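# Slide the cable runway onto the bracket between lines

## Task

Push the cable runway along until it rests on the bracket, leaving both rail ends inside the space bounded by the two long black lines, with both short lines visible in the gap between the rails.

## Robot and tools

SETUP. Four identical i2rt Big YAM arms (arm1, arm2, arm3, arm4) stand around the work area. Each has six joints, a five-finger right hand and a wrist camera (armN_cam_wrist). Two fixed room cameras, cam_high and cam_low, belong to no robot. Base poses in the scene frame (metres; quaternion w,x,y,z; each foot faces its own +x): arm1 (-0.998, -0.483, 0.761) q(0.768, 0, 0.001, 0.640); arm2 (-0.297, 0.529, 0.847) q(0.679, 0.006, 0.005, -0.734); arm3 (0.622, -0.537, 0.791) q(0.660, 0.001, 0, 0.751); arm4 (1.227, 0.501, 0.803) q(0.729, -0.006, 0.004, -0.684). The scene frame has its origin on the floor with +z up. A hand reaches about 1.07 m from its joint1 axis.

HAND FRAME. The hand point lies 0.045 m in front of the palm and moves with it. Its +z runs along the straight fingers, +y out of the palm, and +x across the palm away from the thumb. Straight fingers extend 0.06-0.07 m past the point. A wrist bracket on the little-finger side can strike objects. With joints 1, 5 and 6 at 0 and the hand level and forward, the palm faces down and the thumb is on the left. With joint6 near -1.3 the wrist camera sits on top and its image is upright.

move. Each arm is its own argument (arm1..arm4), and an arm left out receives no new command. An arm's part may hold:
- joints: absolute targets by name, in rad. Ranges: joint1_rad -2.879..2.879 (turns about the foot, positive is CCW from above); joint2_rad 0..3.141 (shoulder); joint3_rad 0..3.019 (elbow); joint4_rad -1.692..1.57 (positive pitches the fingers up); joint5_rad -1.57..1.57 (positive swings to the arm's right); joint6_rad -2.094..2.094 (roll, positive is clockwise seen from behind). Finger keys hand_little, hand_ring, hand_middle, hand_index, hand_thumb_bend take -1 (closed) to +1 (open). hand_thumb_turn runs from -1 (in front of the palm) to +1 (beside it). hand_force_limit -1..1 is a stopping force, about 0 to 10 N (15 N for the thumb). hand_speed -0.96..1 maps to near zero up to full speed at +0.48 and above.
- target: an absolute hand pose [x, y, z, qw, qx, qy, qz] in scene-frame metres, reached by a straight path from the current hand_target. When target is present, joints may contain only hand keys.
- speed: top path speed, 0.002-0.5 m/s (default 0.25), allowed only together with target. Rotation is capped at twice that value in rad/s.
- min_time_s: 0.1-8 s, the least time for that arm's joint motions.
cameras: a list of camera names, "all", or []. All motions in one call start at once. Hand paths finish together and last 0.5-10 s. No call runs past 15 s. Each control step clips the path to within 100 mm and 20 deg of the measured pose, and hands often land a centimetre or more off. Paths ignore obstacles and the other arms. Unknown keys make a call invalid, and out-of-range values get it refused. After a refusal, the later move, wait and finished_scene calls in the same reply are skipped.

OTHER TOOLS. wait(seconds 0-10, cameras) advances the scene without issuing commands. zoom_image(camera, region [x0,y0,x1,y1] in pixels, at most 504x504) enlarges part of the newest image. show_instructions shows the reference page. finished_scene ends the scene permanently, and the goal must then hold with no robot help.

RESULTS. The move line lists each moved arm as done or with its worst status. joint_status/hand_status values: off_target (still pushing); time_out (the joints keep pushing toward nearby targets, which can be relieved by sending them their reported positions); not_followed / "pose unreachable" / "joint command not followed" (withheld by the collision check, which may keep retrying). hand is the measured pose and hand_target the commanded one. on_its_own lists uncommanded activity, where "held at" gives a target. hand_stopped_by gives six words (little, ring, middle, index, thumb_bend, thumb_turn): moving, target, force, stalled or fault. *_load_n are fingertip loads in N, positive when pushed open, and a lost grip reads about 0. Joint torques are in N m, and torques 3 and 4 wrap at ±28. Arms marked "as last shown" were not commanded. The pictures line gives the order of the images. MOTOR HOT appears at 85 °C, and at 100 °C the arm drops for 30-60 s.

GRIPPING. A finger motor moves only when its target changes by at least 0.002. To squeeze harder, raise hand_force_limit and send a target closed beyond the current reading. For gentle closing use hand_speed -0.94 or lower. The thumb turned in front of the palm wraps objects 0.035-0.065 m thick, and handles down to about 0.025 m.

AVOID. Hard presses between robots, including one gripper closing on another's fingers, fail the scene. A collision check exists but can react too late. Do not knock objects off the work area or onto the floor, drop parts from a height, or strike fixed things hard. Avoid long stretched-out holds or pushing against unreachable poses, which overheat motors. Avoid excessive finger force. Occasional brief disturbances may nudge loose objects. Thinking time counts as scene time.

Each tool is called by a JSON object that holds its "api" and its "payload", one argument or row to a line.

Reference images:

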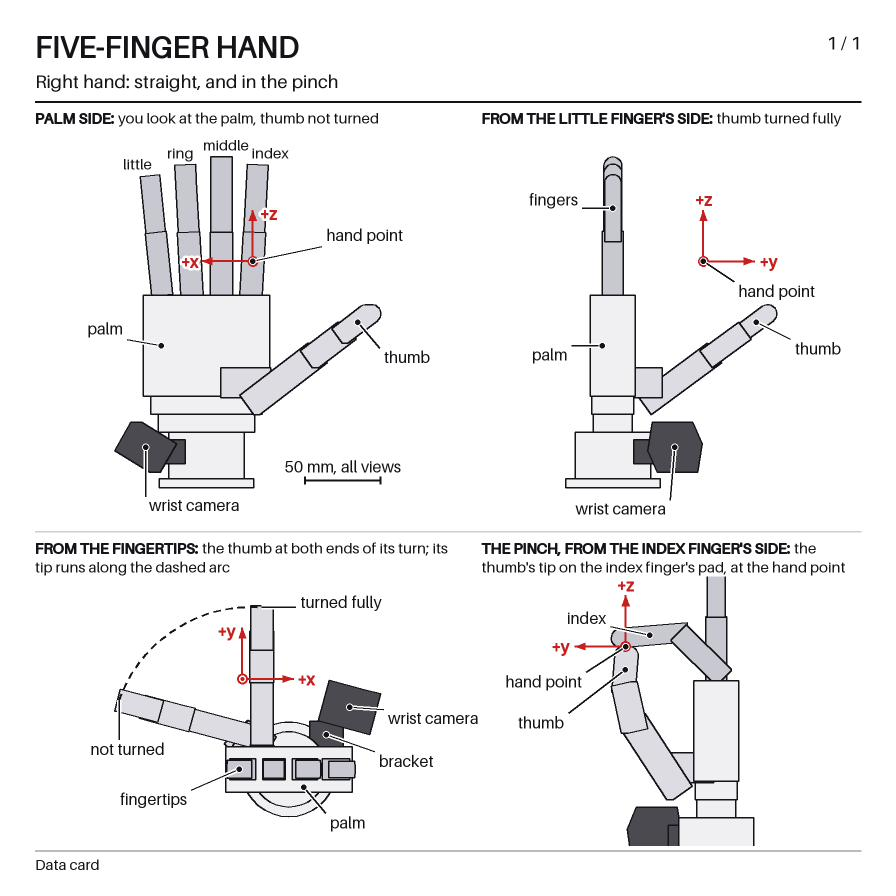

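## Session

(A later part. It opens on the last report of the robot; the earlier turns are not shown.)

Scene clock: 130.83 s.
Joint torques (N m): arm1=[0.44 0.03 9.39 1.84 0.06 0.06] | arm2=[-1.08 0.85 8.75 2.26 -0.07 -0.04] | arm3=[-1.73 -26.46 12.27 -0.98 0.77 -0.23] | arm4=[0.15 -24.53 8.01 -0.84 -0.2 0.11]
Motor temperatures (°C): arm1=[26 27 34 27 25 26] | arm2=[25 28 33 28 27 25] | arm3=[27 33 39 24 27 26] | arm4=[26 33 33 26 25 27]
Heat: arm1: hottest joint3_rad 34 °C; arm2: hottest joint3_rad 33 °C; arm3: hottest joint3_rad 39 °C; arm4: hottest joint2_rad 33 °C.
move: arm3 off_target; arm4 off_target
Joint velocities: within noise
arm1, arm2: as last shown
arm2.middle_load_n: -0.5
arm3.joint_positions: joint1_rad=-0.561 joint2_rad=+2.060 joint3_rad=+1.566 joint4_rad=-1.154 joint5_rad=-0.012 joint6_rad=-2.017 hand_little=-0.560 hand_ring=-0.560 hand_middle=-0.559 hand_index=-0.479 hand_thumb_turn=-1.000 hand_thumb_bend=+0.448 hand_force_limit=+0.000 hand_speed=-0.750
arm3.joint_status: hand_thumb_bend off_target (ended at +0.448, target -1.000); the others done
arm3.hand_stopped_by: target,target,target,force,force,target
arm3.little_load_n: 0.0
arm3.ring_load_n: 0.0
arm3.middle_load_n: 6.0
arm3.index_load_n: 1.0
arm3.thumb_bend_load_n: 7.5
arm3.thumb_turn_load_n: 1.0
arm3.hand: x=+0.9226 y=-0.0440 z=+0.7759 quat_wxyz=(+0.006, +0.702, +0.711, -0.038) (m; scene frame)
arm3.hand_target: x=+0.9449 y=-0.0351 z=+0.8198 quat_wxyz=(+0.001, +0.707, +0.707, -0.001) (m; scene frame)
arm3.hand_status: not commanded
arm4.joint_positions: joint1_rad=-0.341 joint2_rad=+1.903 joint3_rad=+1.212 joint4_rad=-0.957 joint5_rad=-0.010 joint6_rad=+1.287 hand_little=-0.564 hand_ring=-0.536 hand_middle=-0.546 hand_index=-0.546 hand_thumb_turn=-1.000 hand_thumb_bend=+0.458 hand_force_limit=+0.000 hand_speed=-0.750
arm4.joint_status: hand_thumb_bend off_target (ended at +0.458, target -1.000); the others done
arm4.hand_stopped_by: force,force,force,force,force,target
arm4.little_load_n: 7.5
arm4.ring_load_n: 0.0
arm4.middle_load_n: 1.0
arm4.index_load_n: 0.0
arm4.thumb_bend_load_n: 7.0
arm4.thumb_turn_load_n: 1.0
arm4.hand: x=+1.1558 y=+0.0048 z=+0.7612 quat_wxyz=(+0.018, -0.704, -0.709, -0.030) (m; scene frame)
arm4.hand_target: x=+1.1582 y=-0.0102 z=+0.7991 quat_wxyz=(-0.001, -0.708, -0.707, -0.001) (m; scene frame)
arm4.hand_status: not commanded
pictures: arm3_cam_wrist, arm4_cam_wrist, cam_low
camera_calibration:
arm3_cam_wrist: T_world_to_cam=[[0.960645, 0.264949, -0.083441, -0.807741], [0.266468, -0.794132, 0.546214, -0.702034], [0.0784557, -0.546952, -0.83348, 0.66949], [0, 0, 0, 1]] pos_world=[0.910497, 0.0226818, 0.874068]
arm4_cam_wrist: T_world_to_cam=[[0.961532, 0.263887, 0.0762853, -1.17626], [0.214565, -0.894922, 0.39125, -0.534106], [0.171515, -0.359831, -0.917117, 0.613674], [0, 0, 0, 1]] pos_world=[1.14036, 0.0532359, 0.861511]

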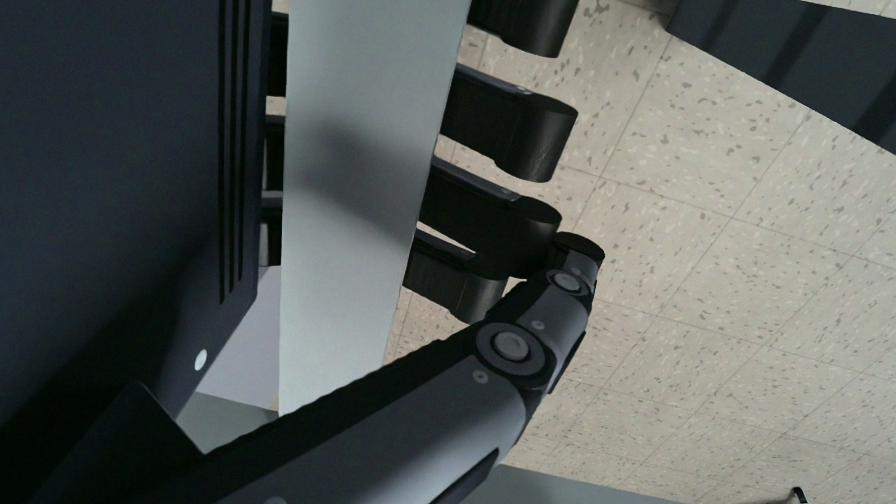

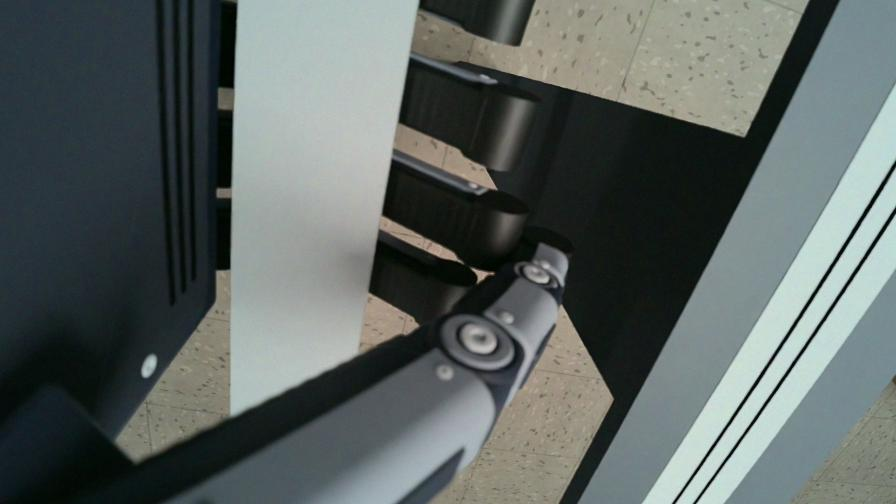

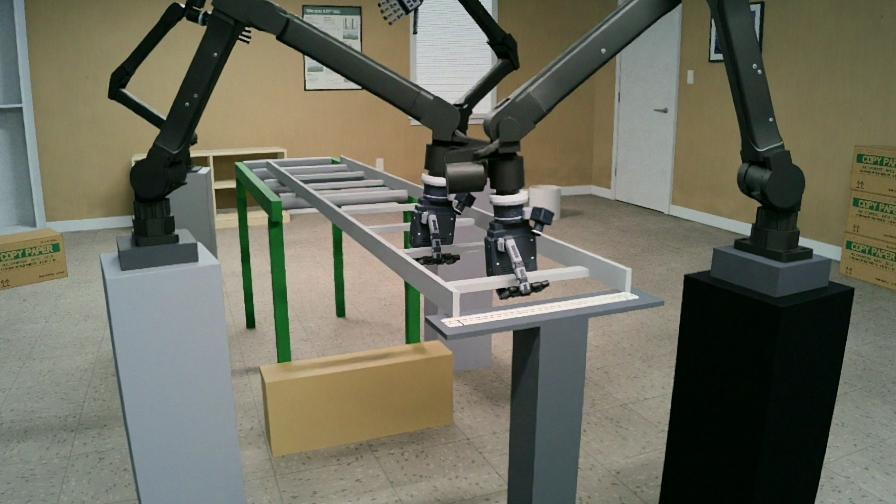

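{"api": "move", "payload": {
  "arm3": {"target": [0.948, -0.065, 0.835, 0, 0.7071, 0.7071, 0], "speed": 0.04},
  "arm4": {"target": [1.165, -0.04, 0.825, 0, 0.7071, 0.7071, 0], "speed": 0.04},
  "cameras": ["cam_low", "arm4_cam_wrist"]
}}

{"api": "zoom_image", "payload": {
  "camera": "cam_low",
  "region": [436, 290, 486, 330]
}}

{"api": "zoom_image", "payload": {
  "camera": "cam_low",
  "region": [606, 270, 656, 310]
}}

Scene clock: 133.03 s.
Joint torques (N m): arm1=[1.14 -0.26 9.31 1.92 0.05 0.05] | arm2=[-0.79 0.67 8.69 2.19 -0.04 -0.05] | arm3=[-1.55 -29.74 9.57 -1.2 0.77 -0.17] | arm4=[0.73 -24.18 15.46 -2.69 -0.31 0.02]
Motor temperatures (°C): arm1=[26 27 34 27 25 26] | arm2=[25 28 33 28 27 25] | arm3=[27 34 39 24 27 26] | arm4=[26 34 33 26 25 27]
Heat: arm1: hottest joint3_rad 34 °C; arm2: hottest joint3_rad 33 °C; arm3: hottest joint3_rad 39 °C; arm4: hottest joint2_rad 34 °C.
move: arm3 off_target; arm4 off_target
Joint velocities: within noise
arm1, arm2: as last shown
arm2.middle_load_n: 0.0
arm2.thumb_bend_load_n: -0.5
arm3.joint_positions: joint1_rad=-0.592 joint2_rad=+2.025 joint3_rad=+1.503 joint4_rad=-1.135 joint5_rad=-0.012 joint6_rad=-2.052 hand_little=-0.560 hand_ring=-0.560 hand_middle=-0.559 hand_index=-0.479 hand_thumb_turn=-1.000 hand_thumb_bend=+0.448 hand_force_limit=+0.000 hand_speed=-0.750
arm3.joint_status: not commanded
arm3.hand_stopped_by: target,target,target,force,force,target
arm3.little_load_n: 0.0
arm3.ring_load_n: 0.0
arm3.middle_load_n: 6.0
arm3.index_load_n: 1.0
arm3.thumb_bend_load_n: 7.5
arm3.thumb_turn_load_n: 1.0
arm3.hand: x=+0.9303 y=-0.0674 z=+0.7750 quat_wxyz=(+0.006, +0.700, +0.712, -0.042) (m; scene frame)
arm3.hand_target: x=+0.9473 y=-0.0662 z=+0.8323 quat_wxyz=(+0.001, +0.707, +0.707, +0.000) (m; scene frame)
arm3.hand_status: off_target (0.063 m and 5.0 deg from the pose sent, 0.068 m and 4.5 deg at the start)
arm4.joint_positions: joint1_rad=-0.319 joint2_rad=+1.915 joint3_rad=+1.228 joint4_rad=-0.989 joint5_rad=-0.009 joint6_rad=+1.302 hand_little=-0.564 hand_ring=-0.536 hand_middle=-0.546 hand_index=-0.546 hand_thumb_turn=-1.000 hand_thumb_bend=+0.458 hand_force_limit=+0.000 hand_speed=-0.750
arm4.joint_status: not commanded
arm4.hand_stopped_by: force,force,force,force,force,target
arm4.little_load_n: 9.0
arm4.ring_load_n: 0.0
arm4.middle_load_n: 1.0
arm4.index_load_n: 0.0
arm4.thumb_bend_load_n: 7.0
arm4.thumb_turn_load_n: 0.5
arm4.hand: x=+1.1665 y=+0.0051 z=+0.7600 quat_wxyz=(+0.026, -0.702, -0.711, -0.042) (m; scene frame)
arm4.hand_target: x=+1.1666 y=-0.0348 z=+0.8246 quat_wxyz=(-0.002, -0.704, -0.710, +0.000) (m; scene frame)
arm4.hand_status: off_target (0.079 m and 5.7 deg from the pose sent, 0.078 m and 4.0 deg at the start)
pictures: arm4_cam_wrist, cam_low
camera_calibration:
arm4_cam_wrist: T_world_to_cam=[[0.959484, 0.267548, 0.0883641, -1.19342], [0.218412, -0.904363, 0.366638, -0.521433], [0.178007, -0.332484, -0.926158, 0.610011], [0, 0, 0, 1]] pos_world=[1.15037, 0.0505504, 0.861599]

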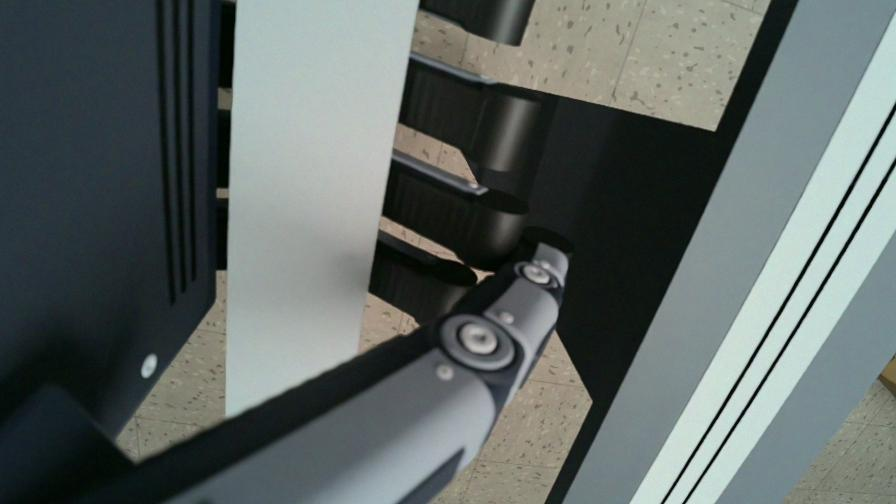

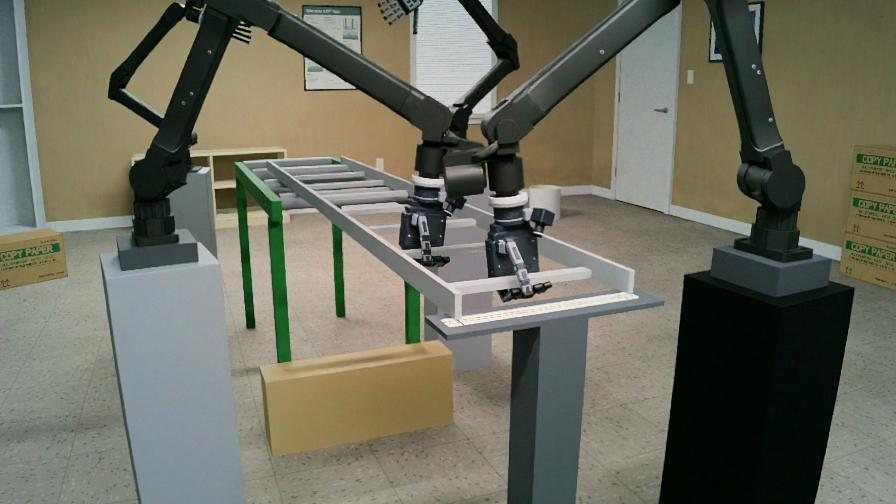

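Scaled by 10.080.

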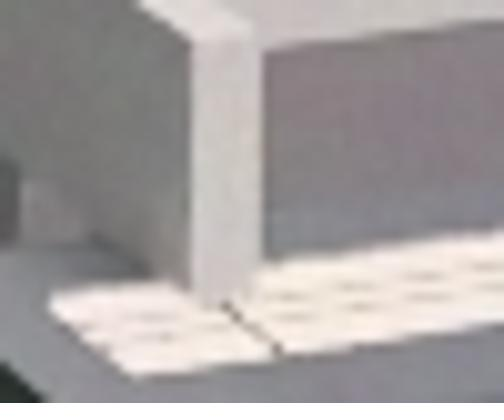

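Scaled by 10.080.

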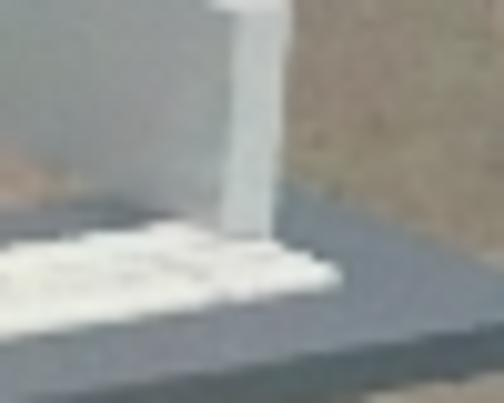

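{"api": "move", "payload": {
  "arm3": {"target": [0.950, -0.115, 0.845, 0, 0.7071, 0.7071, 0], "speed": 0.04},
  "arm4": {"target": [1.165, -0.055, 0.845, 0, 0.7071, 0.7071, 0], "speed": 0.04},
  "cameras": ["cam_low", "arm3_cam_wrist"]
}}

{"api": "zoom_image", "payload": {
  "camera": "cam_low",
  "region": [436, 290, 486, 330]
}}

{"api": "zoom_image", "payload": {
  "camera": "cam_low",
  "region": [606, 270, 656, 310]
}}

Scene clock: 137.43 s.
Joint torques (N m): arm1=[0.79 0.26 9.43 1.83 0.08 0.05] | arm2=[-0.85 0.38 8.8 2.19 -0.1 -0.05] | arm3=[-2.2 -29.33 9.46 -1.65 0.86 -0.21] | arm4=[0.38 -25.29 16.72 -3.06 -0.4 0.14]
Motor temperatures (°C): arm1=[26 27 34 27 25 26] | arm2=[25 28 33 28 27 25] | arm3=[27 34 39 24 27 26] | arm4=[26 34 35 26 25 27]
Heat: arm1: hottest joint3_rad 34 °C; arm2: hottest joint3_rad 33 °C; arm3: hottest joint3_rad 39 °C; arm4: hottest joint3_rad 35 °C.
move: arm3 off_target; arm4 off_target
Joint velocities: within noise
arm1, arm2: as last shown
arm1.ring_load_n: -0.5
arm1.index_load_n: -0.5
arm2.thumb_bend_load_n: 0.0
arm3.joint_positions: joint1_rad=-0.632 joint2_rad=+1.928 joint3_rad=+1.360 joint4_rad=-1.092 joint5_rad=-0.014 joint6_rad=-2.095 hand_little=-0.560 hand_ring=-0.560 hand_middle=-0.559 hand_index=-0.479 hand_thumb_turn=-1.000 hand_thumb_bend=+0.448 hand_force_limit=+0.000 hand_speed=-0.750
arm3.joint_status: not commanded
arm3.hand_stopped_by: target,target,target,force,force,target
arm3.little_load_n: 0.0
arm3.ring_load_n: 0.0
arm3.middle_load_n: 6.0
arm3.index_load_n: 1.5
arm3.thumb_bend_load_n: 7.5
arm3.thumb_turn_load_n: 1.0
arm3.hand: x=+0.9299 y=-0.1138 z=+0.7794 quat_wxyz=(+0.005, +0.699, +0.713, -0.045) (m; scene frame)
arm3.hand_target: x=+0.9491 y=-0.1160 z=+0.8410 quat_wxyz=(+0.001, +0.707, +0.707, +0.001) (m; scene frame)
arm3.hand_status: off_target (0.069 m and 5.3 deg from the pose sent, 0.087 m and 5.0 deg at the start)
arm4.joint_positions: joint1_rad=-0.315 joint2_rad=+1.933 joint3_rad=+1.279 joint4_rad=-1.044 joint5_rad=-0.009 joint6_rad=+1.314 hand_little=-0.564 hand_ring=-0.536 hand_middle=-0.546 hand_index=-0.546 hand_thumb_turn=-1.000 hand_thumb_bend=+0.458 hand_force_limit=+0.000 hand_speed=-0.750
arm4.joint_status: not commanded
arm4.hand_stopped_by: force,force,force,force,force,target
arm4.little_load_n: 9.5
arm4.ring_load_n: 0.0
arm4.middle_load_n: 1.0
arm4.index_load_n: 0.0
arm4.thumb_bend_load_n: 7.0
arm4.thumb_turn_load_n: 1.0
arm4.hand: x=+1.1664 y=-0.0032 z=+0.7664 quat_wxyz=(+0.033, -0.704, -0.707, -0.051) (m; scene frame)
arm4.hand_target: x=+1.1671 y=-0.0484 z=+0.8444 quat_wxyz=(-0.003, -0.707, -0.707, +0.001) (m; scene frame)
arm4.hand_status: off_target (0.094 m and 7.0 deg from the pose sent, 0.104 m and 5.7 deg at the start)
pictures: arm3_cam_wrist, cam_low
camera_calibration:
arm3_cam_wrist: T_world_to_cam=[[0.957448, 0.271582, -0.0976532, -0.781031], [0.279468, -0.787986, 0.548612, -0.774579], [0.0720438, -0.552559, -0.830354, 0.636568], [0, 0, 0, 1]] pos_world=[0.918406, -0.0465027, 0.87725]

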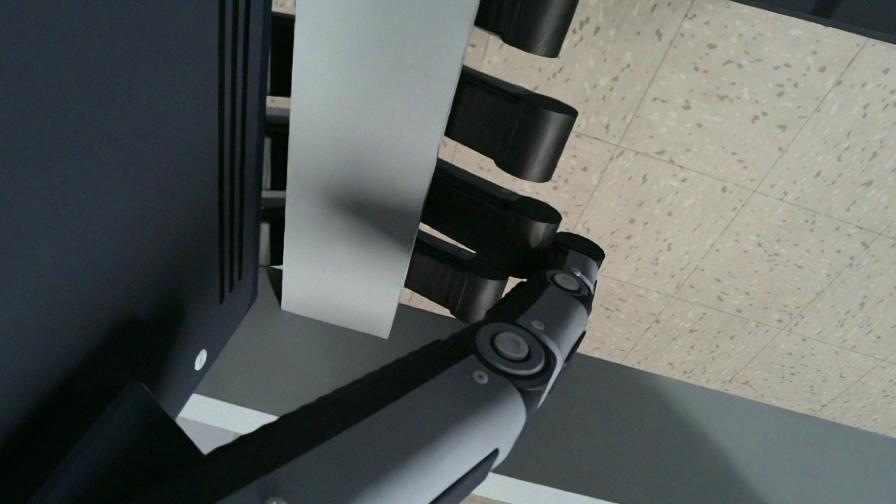

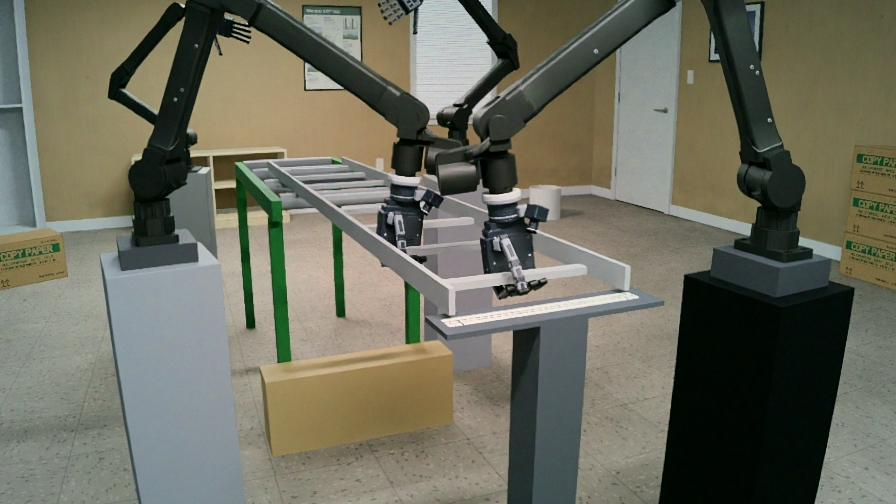

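Scaled by 10.080.

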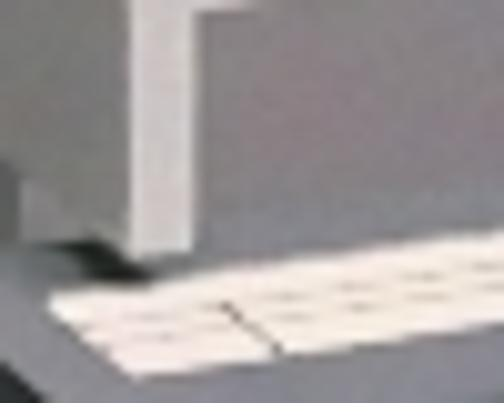

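Scaled by 10.080.

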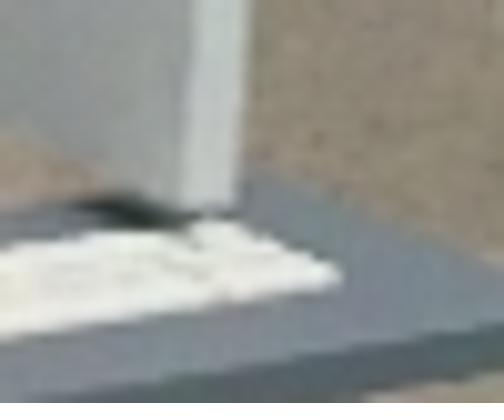

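{"api": "move", "payload": {
  "arm3": {"target": [0.950, -0.112, 0.80, 0, 0.7071, 0.7071, 0], "speed": 0.04},
  "arm4": {"target": [1.165, -0.050, 0.79, 0, 0.7071, 0.7071, 0], "speed": 0.04},
  "cameras": ["cam_low"]
}}

{"api": "zoom_image", "payload": {
  "camera": "cam_low",
  "region": [436, 290, 486, 330]
}}

{"api": "zoom_image", "payload": {
  "camera": "cam_low",
  "region": [606, 270, 656, 310]
}}

Scene clock: 139.80 s.
Joint torques (N m): arm1=[0.79 0.44 9.36 1.83 0.06 0.05] | arm2=[-0.97 0.38 8.88 2.11 -0.01 -0.05] | arm3=[-1.9 -23.41 8.85 -0.08 0.85 -0.19] | arm4=[-0.09 -21.13 11.9 0.34 -0.24 0.15]
Motor temperatures (°C): arm1=[26 27 34 27 25 26] | arm2=[25 28 33 28 27 25] | arm3=[27 35 38 24 27 26] | arm4=[26 33 35 26 25 27]
Heat: arm1: hottest joint3_rad 34 °C; arm2: hottest joint3_rad 33 °C; arm3: hottest joint3_rad 38 °C; arm4: hottest joint3_rad 35 °C.
move: arm3 off_target; arm4 off_target
Joint velocities: within noise
arm1, arm2: as last shown
arm1.ring_load_n: 0.0
arm1.index_load_n: 0.0
arm3.joint_positions: joint1_rad=-0.634 joint2_rad=+1.924 joint3_rad=+1.331 joint4_rad=-1.039 joint5_rad=-0.014 joint6_rad=-2.090 hand_little=-0.560 hand_ring=-0.560 hand_middle=-0.559 hand_index=-0.480 hand_thumb_turn=-1.000 hand_thumb_bend=+0.448 hand_force_limit=+0.000 hand_speed=-0.750
arm3.joint_status: not commanded
arm3.hand_stopped_by: target,target,target,force,force,target
arm3.little_load_n: 0.0
arm3.ring_load_n: 0.5
arm3.middle_load_n: 5.5
arm3.index_load_n: 0.0
arm3.thumb_bend_load_n: 7.0
arm3.thumb_turn_load_n: 1.0
arm3.hand: x=+0.9312 y=-0.1134 z=+0.7720 quat_wxyz=(+0.001, +0.702, +0.712, -0.031) (m; scene frame)
arm3.hand_target: x=+0.9494 y=-0.1130 z=+0.7996 quat_wxyz=(+0.001, +0.709, +0.706, +0.000) (m; scene frame)
arm3.hand_status: off_target (0.034 m and 3.6 deg from the pose sent, 0.029 m and 5.3 deg at the start)
arm4.joint_positions: joint1_rad=-0.312 joint2_rad=+1.951 joint3_rad=+1.279 joint4_rad=-1.026 joint5_rad=-0.009 joint6_rad=+1.316 hand_little=-0.564 hand_ring=-0.536 hand_middle=-0.546 hand_index=-0.546 hand_thumb_turn=-1.000 hand_thumb_bend=+0.458 hand_force_limit=+0.000 hand_speed=-0.750
arm4.joint_status: not commanded
arm4.hand_stopped_by: force,force,force,force,force,target
arm4.little_load_n: 5.0
arm4.ring_load_n: 0.0
arm4.middle_load_n: 0.5
arm4.index_load_n: 0.0
arm4.thumb_bend_load_n: 7.0
arm4.thumb_turn_load_n: 1.0
arm4.hand: x=+1.1670 y=-0.0052 z=+0.7575 quat_wxyz=(+0.033, -0.704, -0.708, -0.051) (m; scene frame)
arm4.hand_target: x=+1.1664 y=-0.0443 z=+0.7920 quat_wxyz=(+0.002, -0.707, -0.707, -0.005) (m; scene frame)
arm4.hand_status: off_target (0.055 m and 6.9 deg from the pose sent, 0.052 m and 7.0 deg at the start)
pictures: cam_low

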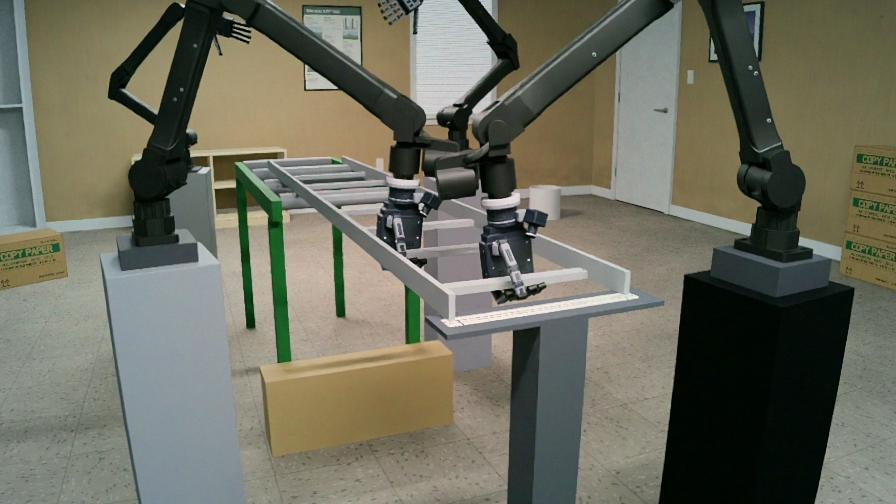

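Scaled by 10.080.

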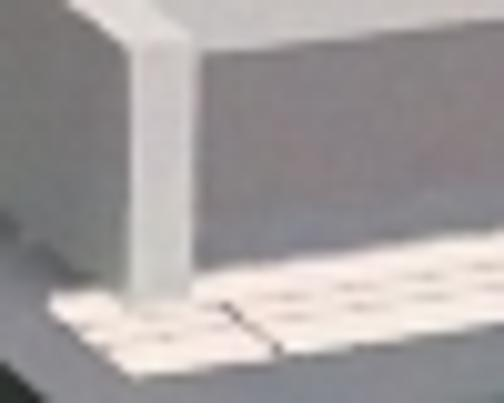

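Scaled by 10.080.

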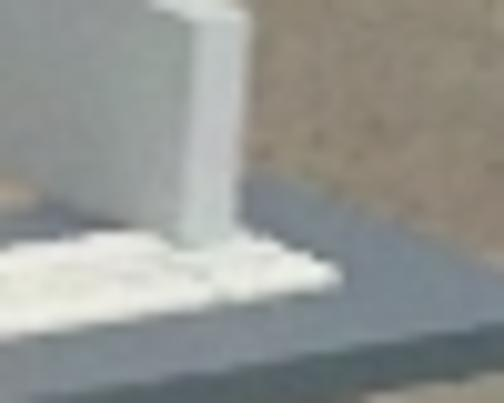

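{"api": "move", "payload": {
  "arm3": {"target": [0.959, -0.115, 0.825, 0, 0.7071, 0.7071, 0], "speed": 0.03},
  "arm4": {"target": [1.175, -0.050, 0.815, 0, 0.7071, 0.7071, 0], "speed": 0.03},
  "cameras": ["cam_low"]
}}

{"api": "zoom_image", "payload": {
  "camera": "cam_low",
  "region": [436, 290, 486, 330]
}}

{"api": "zoom_image", "payload": {
  "camera": "cam_low",
  "region": [606, 270, 656, 310]
}}

Scene clock: 143.80 s.
Joint torques (N m): arm1=[0.73 0.56 9.29 1.81 0.07 0.04] | arm2=[-0.91 0.91 8.69 2.22 -0.03 -0.05] | arm3=[-2.84 -25.64 11.59 -2.19 1.07 -0.26] | arm4=[0.44 -25.58 12.52 -0.95 -0.58 0.28]
Motor temperatures (°C): arm1=[26 27 34 27 25 26] | arm2=[25 28 33 28 27 25] | arm3=[27 35 38 24 28 26] | arm4=[26 33 36 26 25 27]
Heat: arm1: hottest joint3_rad 34 °C; arm2: hottest joint3_rad 33 °C; arm3: hottest joint3_rad 38 °C; arm4: hottest joint3_rad 36 °C.
move: arm3 off_target; arm4 off_target
Joint velocities: within noise
arm1, arm2: as last shown
arm3.joint_positions: joint1_rad=-0.635 joint2_rad=+1.923 joint3_rad=+1.331 joint4_rad=-1.039 joint5_rad=-0.014 joint6_rad=-2.090 hand_little=-0.560 hand_ring=-0.560 hand_middle=-0.559 hand_index=-0.480 hand_thumb_turn=-1.000 hand_thumb_bend=+0.448 hand_force_limit=+0.000 hand_speed=-0.750
arm3.joint_status: not commanded
arm3.hand_stopped_by: target,target,target,force,force,target
arm3.little_load_n: 0.0
arm3.ring_load_n: 0.0
arm3.middle_load_n: 5.5
arm3.index_load_n: 0.5
arm3.thumb_bend_load_n: 7.0
arm3.thumb_turn_load_n: 1.0
arm3.hand: x=+0.9318 y=-0.1136 z=+0.7727 quat_wxyz=(+0.000, +0.702, +0.711, -0.030) (m; scene frame)
arm3.hand_target: x=+0.9575 y=-0.1161 z=+0.8229 quat_wxyz=(+0.003, +0.711, +0.703, +0.001) (m; scene frame)
arm3.hand_status: off_target (0.059 m and 3.5 deg from the pose sent, 0.060 m and 3.6 deg at the start; a joint's target at an end of its range on 32 of 42 steps)
arm4.joint_positions: joint1_rad=-0.309 joint2_rad=+1.950 joint3_rad=+1.279 joint4_rad=-1.026 joint5_rad=-0.004 joint6_rad=+1.316 hand_little=-0.564 hand_ring=-0.536 hand_middle=-0.546 hand_index=-0.546 hand_thumb_turn=-1.000 hand_thumb_bend=+0.458 hand_force_limit=+0.000 hand_speed=-0.750
arm4.joint_status: not commanded
arm4.hand_stopped_by: force,force,force,force,force,target
arm4.little_load_n: 4.5
arm4.ring_load_n: 0.0
arm4.middle_load_n: 0.5
arm4.index_load_n: 0.0
arm4.thumb_bend_load_n: 7.0
arm4.thumb_turn_load_n: 1.0
arm4.hand: x=+1.1676 y=-0.0053 z=+0.7576 quat_wxyz=(+0.034, -0.703, -0.709, -0.049) (m; scene frame)
arm4.hand_target: x=+1.1760 y=-0.0459 z=+0.8150 quat_wxyz=(-0.001, -0.707, -0.707, -0.001) (m; scene frame)
arm4.hand_status: off_target (0.073 m and 6.9 deg from the pose sent, 0.073 m and 6.9 deg at the start)
pictures: cam_low

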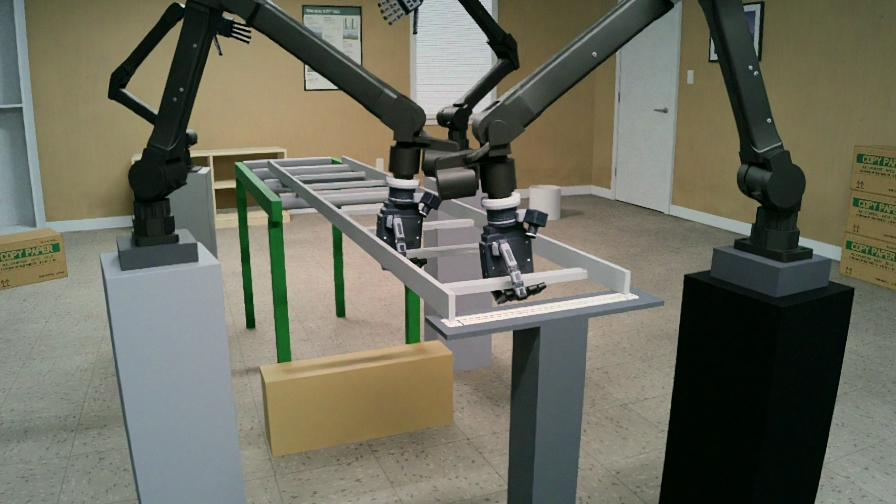

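Scaled by 10.080.

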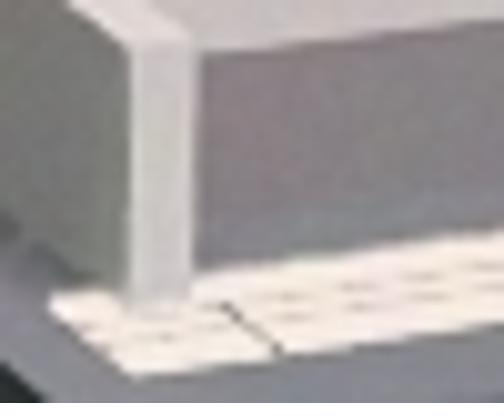

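Scaled by 10.080.

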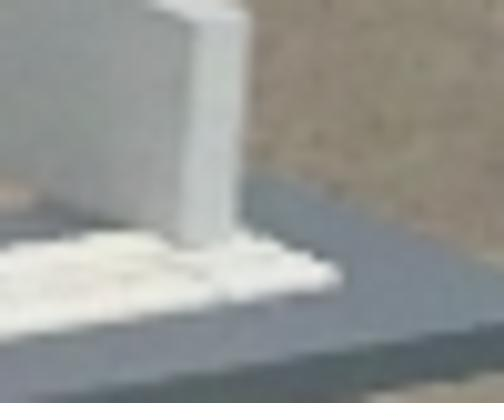

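{"api": "move", "payload": {
  "arm3": {"target": [0.959, -0.114, 0.850, 0, 0.7071, 0.7071, 0], "speed": 0.04},
  "arm4": {"target": [1.174, -0.050, 0.850, 0, 0.7071, 0.7071, 0], "speed": 0.04},
  "cameras": ["cam_low"]
}}

{"api": "zoom_image", "payload": {
  "camera": "cam_low",
  "region": [436, 290, 486, 330]
}}

{"api": "zoom_image", "payload": {
  "camera": "cam_low",
  "region": [606, 270, 656, 310]
}}

Scene clock: 146.97 s.
Joint torques (N m): arm1=[0.79 0.09 9.32 1.81 0.06 0.03] | arm2=[-1.14 0.67 8.79 2.22 -0.04 -0.04] | arm3=[-1.9 -27.99 13.6 -4.18 1.04 -0.21] | arm4=[0.44 -27.52 14.74 -2.62 -0.47 0.11]
Motor temperatures (°C): arm1=[26 27 34 27 25 26] | arm2=[25 28 33 28 27 25] | arm3=[27 35 38 24 28 26] | arm4=[26 33 36 26 25 27]
Heat: arm1: hottest joint3_rad 34 °C; arm2: hottest joint3_rad 33 °C; arm3: hottest joint3_rad 38 °C; arm4: hottest joint3_rad 36 °C.
move: arm3 off_target; arm4 off_target
Joint velocities: within noise
arm1, arm2: as last shown
arm1.middle_load_n: 0.5
arm3.joint_positions: joint1_rad=-0.647 joint2_rad=+1.922 joint3_rad=+1.335 joint4_rad=-1.039 joint5_rad=-0.014 joint6_rad=-2.100 hand_little=-0.560 hand_ring=-0.560 hand_middle=-0.559 hand_index=-0.480 hand_thumb_turn=-1.000 hand_thumb_bend=+0.448 hand_force_limit=+0.000 hand_speed=-0.750
arm3.joint_status: not commanded
arm3.hand_stopped_by: target,target,target,force,force,target
arm3.little_load_n: 0.0
arm3.ring_load_n: 0.0
arm3.middle_load_n: 7.0
arm3.index_load_n: 1.0
arm3.thumb_bend_load_n: 7.0
arm3.thumb_turn_load_n: 1.0
arm3.hand: x=+0.9383 y=-0.1150 z=+0.7745 quat_wxyz=(-0.001, +0.703, +0.710, -0.028) (m; scene frame)
arm3.hand_target: x=+0.9579 y=-0.1152 z=+0.8452 quat_wxyz=(+0.002, +0.710, +0.704, +0.003) (m; scene frame)
arm3.hand_status: off_target (0.078 m and 3.2 deg from the pose sent, 0.082 m and 3.5 deg at the start; a joint's target at an end of its range on 41 of 45 steps)
arm4.joint_positions: joint1_rad=-0.297 joint2_rad=+1.947 joint3_rad=+1.279 joint4_rad=-1.029 joint5_rad=-0.004 joint6_rad=+1.343 hand_little=-0.564 hand_ring=-0.536 hand_middle=-0.546 hand_index=-0.546 hand_thumb_turn=-1.000 hand_thumb_bend=+0.458 hand_force_limit=+0.000 hand_speed=-0.750
arm4.joint_status: not commanded
arm4.hand_stopped_by: force,force,force,force,force,target
arm4.little_load_n: 9.0
arm4.ring_load_n: 0.0
arm4.middle_load_n: 1.0
arm4.index_load_n: 0.0
arm4.thumb_bend_load_n: 7.0
arm4.thumb_turn_load_n: 1.0
arm4.hand: x=+1.1732 y=-0.0074 z=+0.7590 quat_wxyz=(+0.035, -0.708, -0.703, -0.049) (m; scene frame)
arm4.hand_target: x=+1.1745 y=-0.0472 z=+0.8450 quat_wxyz=(-0.005, -0.711, -0.703, +0.006) (m; scene frame)
arm4.hand_status: off_target (0.100 m and 6.9 deg from the pose sent, 0.103 m and 6.9 deg at the start; pose on its path clipped on 21 of 45 steps)
pictures: cam_low

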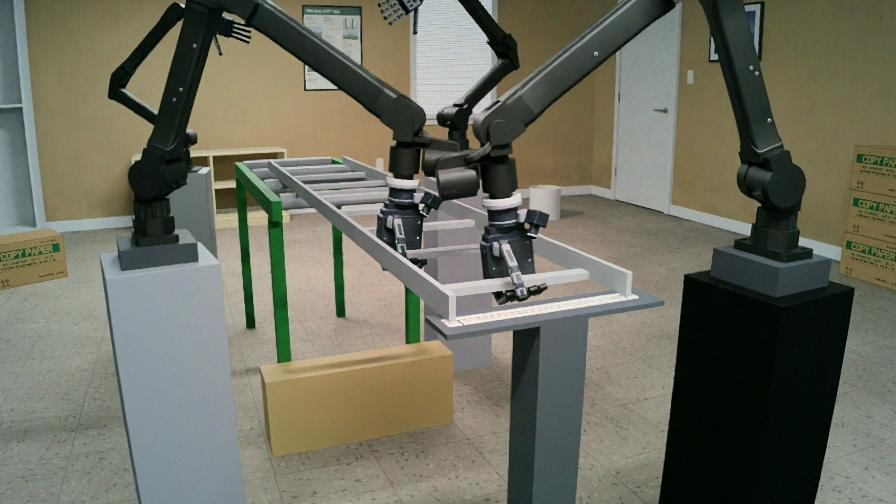

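Scaled by 10.080.

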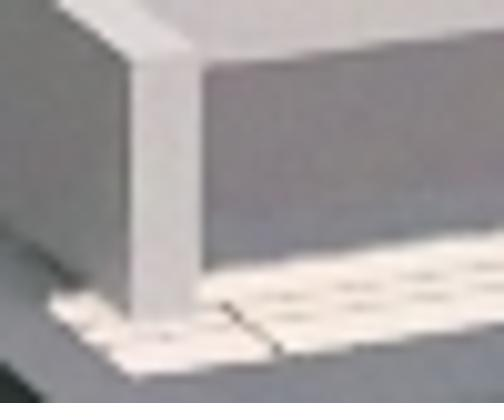

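Scaled by 10.080.

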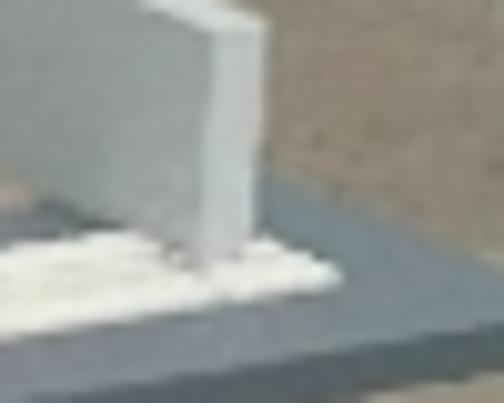

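{"api": "move", "payload": {
  "arm3": {"target": [0.957, -0.114, 0.795, 0, 0.7071, 0.7071, 0], "speed": 0.04},
  "arm4": {"target": [1.174, -0.020, 0.770, 0, 0.7071, 0.7071, 0], "speed": 0.04},
  "cameras": ["cam_low", "cam_high"]
}}

{"api": "zoom_image", "payload": {
  "camera": "cam_low",
  "region": [436, 290, 486, 330]
}}

{"api": "zoom_image", "payload": {
  "camera": "cam_low",
  "region": [606, 270, 656, 310]
}}

{"api": "zoom_image", "payload": {
  "camera": "cam_high",
  "region": [320, 200, 400, 280]
}}

Scene clock: 150.63 s.
Joint torques (N m): arm1=[0.91 0.03 9.37 1.91 0.07 0.04] | arm2=[-0.79 0.79 8.79 2.07 -0.06 -0.04] | arm3=[-1.73 -22.24 9.26 -0.01 0.92 -0.21] | arm4=[-0.38 -20.31 6.5 0.25 -0.24 -0.1]
Motor temperatures (°C): arm1=[26 27 35 27 25 26] | arm2=[25 28 33 28 27 25] | arm3=[27 35 38 24 28 26] | arm4=[26 33 36 26 25 27]
Heat: arm1: hottest joint3_rad 35 °C; arm2: hottest joint3_rad 33 °C; arm3: hottest joint3_rad 38 °C; arm4: hottest joint3_rad 36 °C.
move: arm3 off_target; arm4 off_target
Joint velocities: within noise
arm1, arm2: as last shown
arm1.middle_load_n: 0.0
arm2.middle_load_n: 0.5
arm2.index_load_n: 0.5
arm3.joint_positions: joint1_rad=-0.647 joint2_rad=+1.922 joint3_rad=+1.330 joint4_rad=-1.033 joint5_rad=-0.014 joint6_rad=-2.098 hand_little=-0.560 hand_ring=-0.560 hand_middle=-0.559 hand_index=-0.480 hand_thumb_turn=-1.000 hand_thumb_bend=+0.448 hand_force_limit=+0.000 hand_speed=-0.750
arm3.joint_status: not commanded
arm3.hand_stopped_by: target,target,target,force,force,target
arm3.little_load_n: 0.0
arm3.ring_load_n: 0.0
arm3.middle_load_n: 5.5
arm3.index_load_n: 0.0
arm3.thumb_bend_load_n: 7.0
arm3.thumb_turn_load_n: 1.0
arm3.hand: x=+0.9377 y=-0.1159 z=+0.7725 quat_wxyz=(-0.001, +0.704, +0.710, -0.028) (m; scene frame)
arm3.hand_target: x=+0.9560 y=-0.1149 z=+0.7950 quat_wxyz=(+0.002, +0.710, +0.705, -0.001) (m; scene frame)
arm3.hand_status: off_target (0.030 m and 3.2 deg from the pose sent, 0.028 m and 3.2 deg at the start; a joint's target at an end of its range on 65 of 77 steps)
arm4.joint_positions: joint1_rad=-0.297 joint2_rad=+1.913 joint3_rad=+1.226 joint4_rad=-0.938 joint5_rad=-0.009 joint6_rad=+1.333 hand_little=-0.564 hand_ring=-0.536 hand_middle=-0.546 hand_index=-0.546 hand_thumb_turn=-1.000 hand_thumb_bend=+0.458 hand_force_limit=+0.000 hand_speed=-0.750
arm4.joint_status: not commanded
arm4.hand_stopped_by: force,force,force,force,force,target
arm4.little_load_n: 0.0
arm4.ring_load_n: 0.0
arm4.middle_load_n: 1.0
arm4.index_load_n: 0.0
arm4.thumb_bend_load_n: 7.0
arm4.thumb_turn_load_n: 1.0
arm4.hand: x=+1.1737 y=-0.0102 z=+0.7596 quat_wxyz=(+0.015, -0.705, -0.708, -0.020) (m; scene frame)
arm4.hand_target: x=+1.1753 y=-0.0159 z=+0.7702 quat_wxyz=(+0.003, -0.704, -0.711, -0.006) (m; scene frame)
arm4.hand_status: off_target (0.014 m and 2.8 deg from the pose sent, 0.017 m and 6.9 deg at the start)
pictures: cam_high, cam_low

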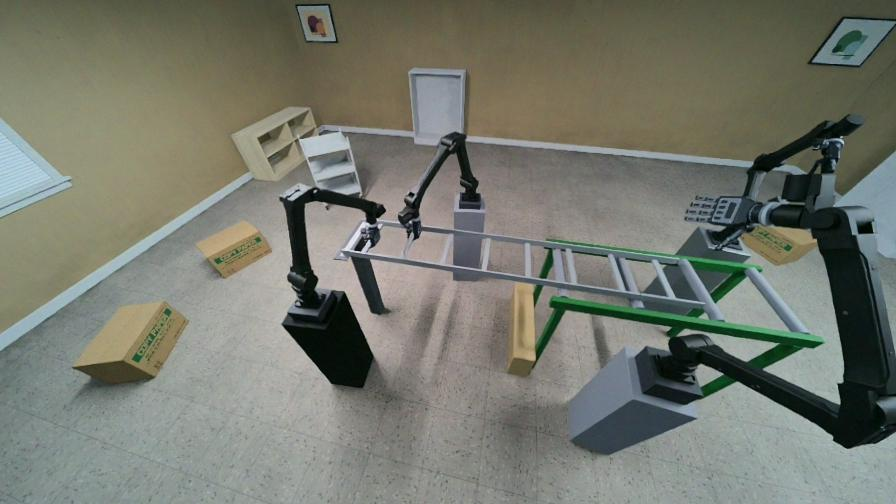

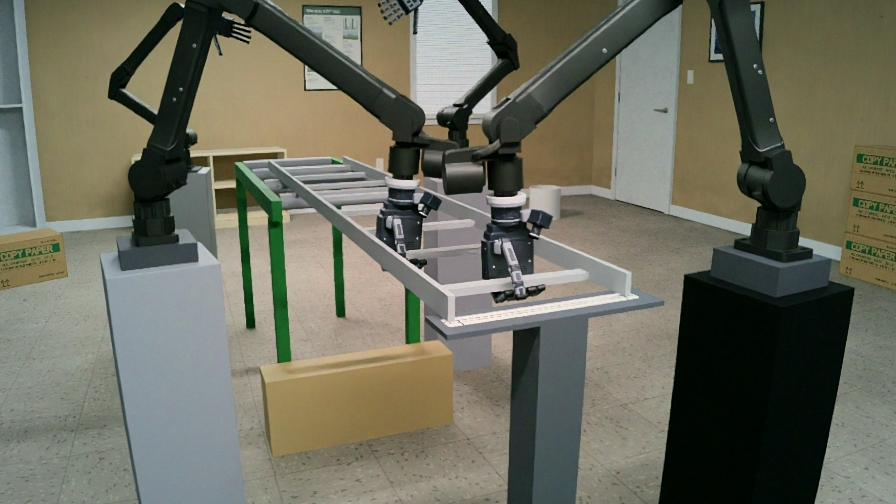

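Scaled by 10.080.

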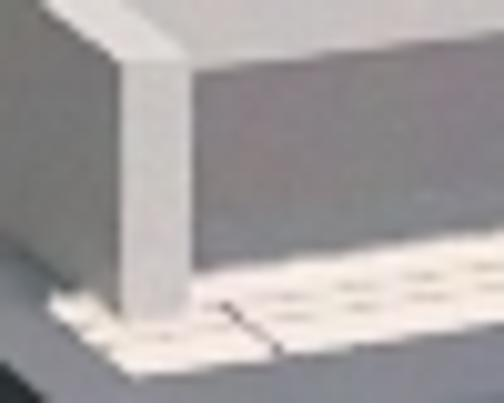

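Scaled by 10.080.

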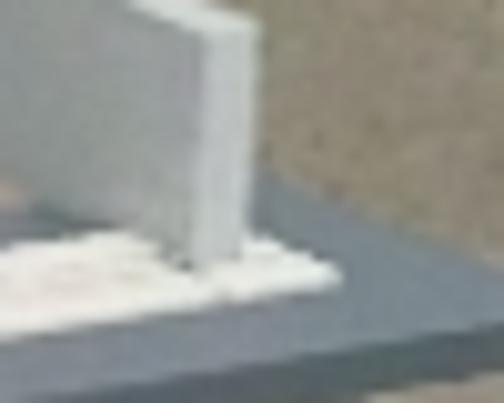

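Scaled by 6.300.

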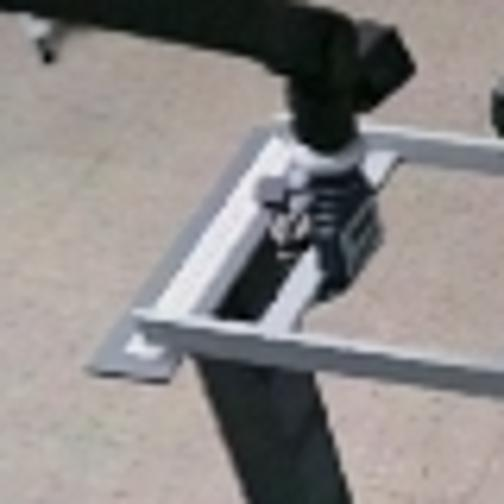

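{"api": "move", "payload": {
  "arm4": {"joints": {"hand_thumb_bend": 1.0, "hand_speed": -0.5}},
  "cameras": []
}}

{"api": "move", "payload": {
  "arm4": {"joints": {"hand_little": 1.0, "hand_ring": 1.0, "hand_middle": 1.0, "hand_index": 1.0, "hand_speed": -0.7}},
  "cameras": ["cam_low", "arm4_cam_wrist"]
}}

{"api": "zoom_image", "payload": {
  "camera": "cam_low",
  "region": [400, 220, 600, 340]
}}

Scene clock: 152.37 s.
Joint torques (N m): arm1=[0.67 -0.09 9.32 1.88 0.08 0.04] | arm2=[-0.97 0.38 8.9 2.15 -0.03 -0.04] | arm3=[-1.79 -22.24 9.26 -0.01 0.91 -0.21] | arm4=[-0.03 -20.07 6.52 0.5 -0.25 -0.1]
Motor temperatures (°C): arm1=[26 27 35 27 25 26] | arm2=[25 28 33 28 27 25] | arm3=[27 34 38 24 28 26] | arm4=[26 33 36 26 25 27]
Heat: arm1: hottest joint3_rad 35 °C; arm2: hottest joint3_rad 33 °C; arm3: hottest joint3_rad 38 °C; arm4: hottest joint3_rad 36 °C.
move: arm4 done
Joint velocities: within noise
arm1.joint_positions: joint1_rad=-0.142 joint2_rad=+0.620 joint3_rad=+1.415 joint4_rad=-1.151 joint5_rad=+0.048 joint6_rad=-1.153 hand_little=+1.000 hand_ring=+1.000 hand_middle=+1.000 hand_index=+1.000 hand_thumb_turn=+1.000 hand_thumb_bend=+1.000 hand_force_limit=+0.000 hand_speed=-0.800
arm1.joint_status: not commanded
arm1.hand_stopped_by: target,target,target,target,target,target
arm1.little_load_n: 0.0
arm1.ring_load_n: 0.0
arm1.middle_load_n: 0.0
arm1.index_load_n: 0.0
arm1.thumb_bend_load_n: 0.0
arm1.thumb_turn_load_n: 0.0
arm1.hand: x=-0.8670 y=-0.2603 z=+1.2965 quat_wxyz=(-0.409, +0.758, +0.318, +0.397) (m; scene frame)
arm1.hand_target: x=-0.8678 y=-0.2625 z=+1.3083 quat_wxyz=(-0.417, +0.751, +0.315, +0.404) (m; scene frame)
arm1.hand_status: not commanded
arm2.joint_positions: joint1_rad=+0.381 joint2_rad=+0.615 joint3_rad=+1.325 joint4_rad=-1.250 joint5_rad=-0.033 joint6_rad=-1.280 hand_little=+1.000 hand_ring=+1.000 hand_middle=+1.000 hand_index=+1.000 hand_thumb_turn=+1.000 hand_thumb_bend=+1.000 hand_force_limit=+0.000 hand_speed=-0.800
arm2.joint_status: not commanded
arm2.hand_stopped_by: target,target,target,target,target,target
arm2.little_load_n: 0.0
arm2.ring_load_n: 0.0
arm2.middle_load_n: 0.0
arm2.index_load_n: 0.0
arm2.thumb_bend_load_n: 0.0
arm2.thumb_turn_load_n: 0.0
arm2.hand: x=-0.2646 y=+0.2716 z=+1.3177 quat_wxyz=(+0.213, +0.626, -0.609, +0.438) (m; scene frame)
arm2.hand_target: x=-0.2649 y=+0.2725 z=+1.3273 quat_wxyz=(+0.217, +0.623, -0.605, +0.446) (m; scene frame)
arm2.hand_status: not commanded
arm3: as last shown
arm3.middle_load_n: 5.0
arm3.index_load_n: 0.5
arm4.joint_positions: joint1_rad=-0.297 joint2_rad=+1.913 joint3_rad=+1.226 joint4_rad=-0.938 joint5_rad=-0.009 joint6_rad=+1.333 hand_little=-0.564 hand_ring=-0.536 hand_middle=-0.546 hand_index=-0.546 hand_thumb_turn=-1.000 hand_thumb_bend=+1.000 hand_force_limit=+0.000 hand_speed=-0.500
arm4.joint_status: all done
arm4.hand_stopped_by: force,force,force,force,target,target
arm4.little_load_n: 0.5
arm4.ring_load_n: 0.0
arm4.middle_load_n: 0.0
arm4.index_load_n: 0.0
arm4.thumb_bend_load_n: -0.5
arm4.thumb_turn_load_n: 0.0
arm4.hand: x=+1.1737 y=-0.0102 z=+0.7596 quat_wxyz=(+0.015, -0.705, -0.708, -0.020) (m; scene frame)
arm4.hand_target: x=+1.1753 y=-0.0159 z=+0.7702 quat_wxyz=(+0.003, -0.704, -0.711, -0.006) (m; scene frame)
arm4.hand_status: not commanded
pictures: none
No camera images: "cameras" was empty.

Scene clock: 154.73 s.
Joint torques (N m): arm1=[0.44 0.09 9.37 1.91 0.05 0.03] | arm2=[-1.03 0.67 8.92 2.11 -0.02 -0.05] | arm3=[-1.73 -22.18 9.25 -0.02 0.92 -0.22] | arm4=[-0.67 -19.6 6.45 0.06 -0.2 -0.07]
Motor temperatures (°C): arm1=[26 27 35 27 25 26] | arm2=[25 28 33 28 27 25] | arm3=[27 34 38 24 28 26] | arm4=[26 33 35 26 25 27]
Heat: arm1: hottest joint3_rad 35 °C; arm2: hottest joint3_rad 33 °C; arm3: hottest joint3_rad 38 °C; arm4: hottest joint3_rad 35 °C.
move: arm4 done
Joint velocities: within noise
arm1, arm2, arm3: as last shown
arm1.little_load_n: 0.5
arm3.middle_load_n: 5.5
arm4.joint_positions: joint1_rad=-0.297 joint2_rad=+1.909 joint3_rad=+1.226 joint4_rad=-0.938 joint5_rad=-0.010 joint6_rad=+1.333 hand_little=+1.000 hand_ring=+1.000 hand_middle=+1.000 hand_index=+1.000 hand_thumb_turn=-1.000 hand_thumb_bend=+1.000 hand_force_limit=+0.000 hand_speed=-0.700
arm4.joint_status: all done
arm4.hand_stopped_by: target,target,target,target,target,target
arm4.little_load_n: 0.0
arm4.ring_load_n: 0.0
arm4.middle_load_n: 0.0
arm4.index_load_n: 0.0
arm4.thumb_bend_load_n: 0.0
arm4.thumb_turn_load_n: 0.0
arm4.hand: x=+1.1738 y=-0.0109 z=+0.7616 quat_wxyz=(+0.013, -0.705, -0.709, -0.018) (m; scene frame)
arm4.hand_target: x=+1.1753 y=-0.0159 z=+0.7702 quat_wxyz=(+0.003, -0.704, -0.711, -0.006) (m; scene frame)
arm4.hand_status: not commanded
pictures: arm4_cam_wrist, cam_low
camera_calibration:
arm4_cam_wrist: T_world_to_cam=[[0.962627, 0.263781, 0.061389, -1.1795], [0.216647, -0.886017, 0.409925, -0.568691], [0.162522, -0.381305, -0.910051, 0.610178], [0, 0, 0, 1]] pos_world=[1.15946, 0.0399246, 0.860822]

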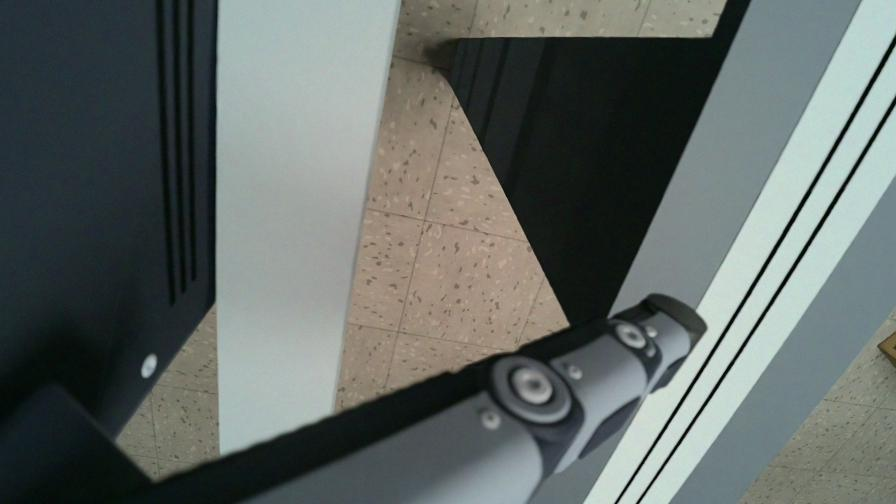

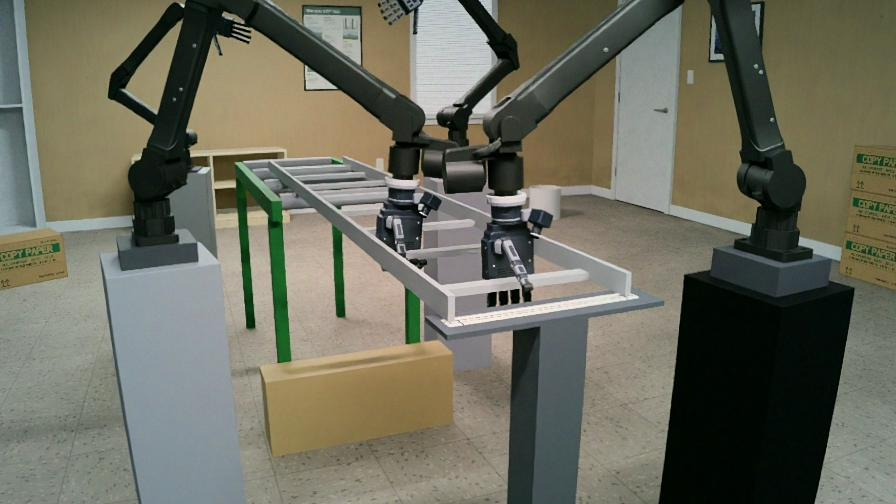

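Scaled by 2.520.

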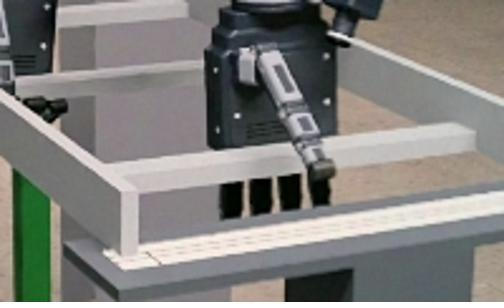

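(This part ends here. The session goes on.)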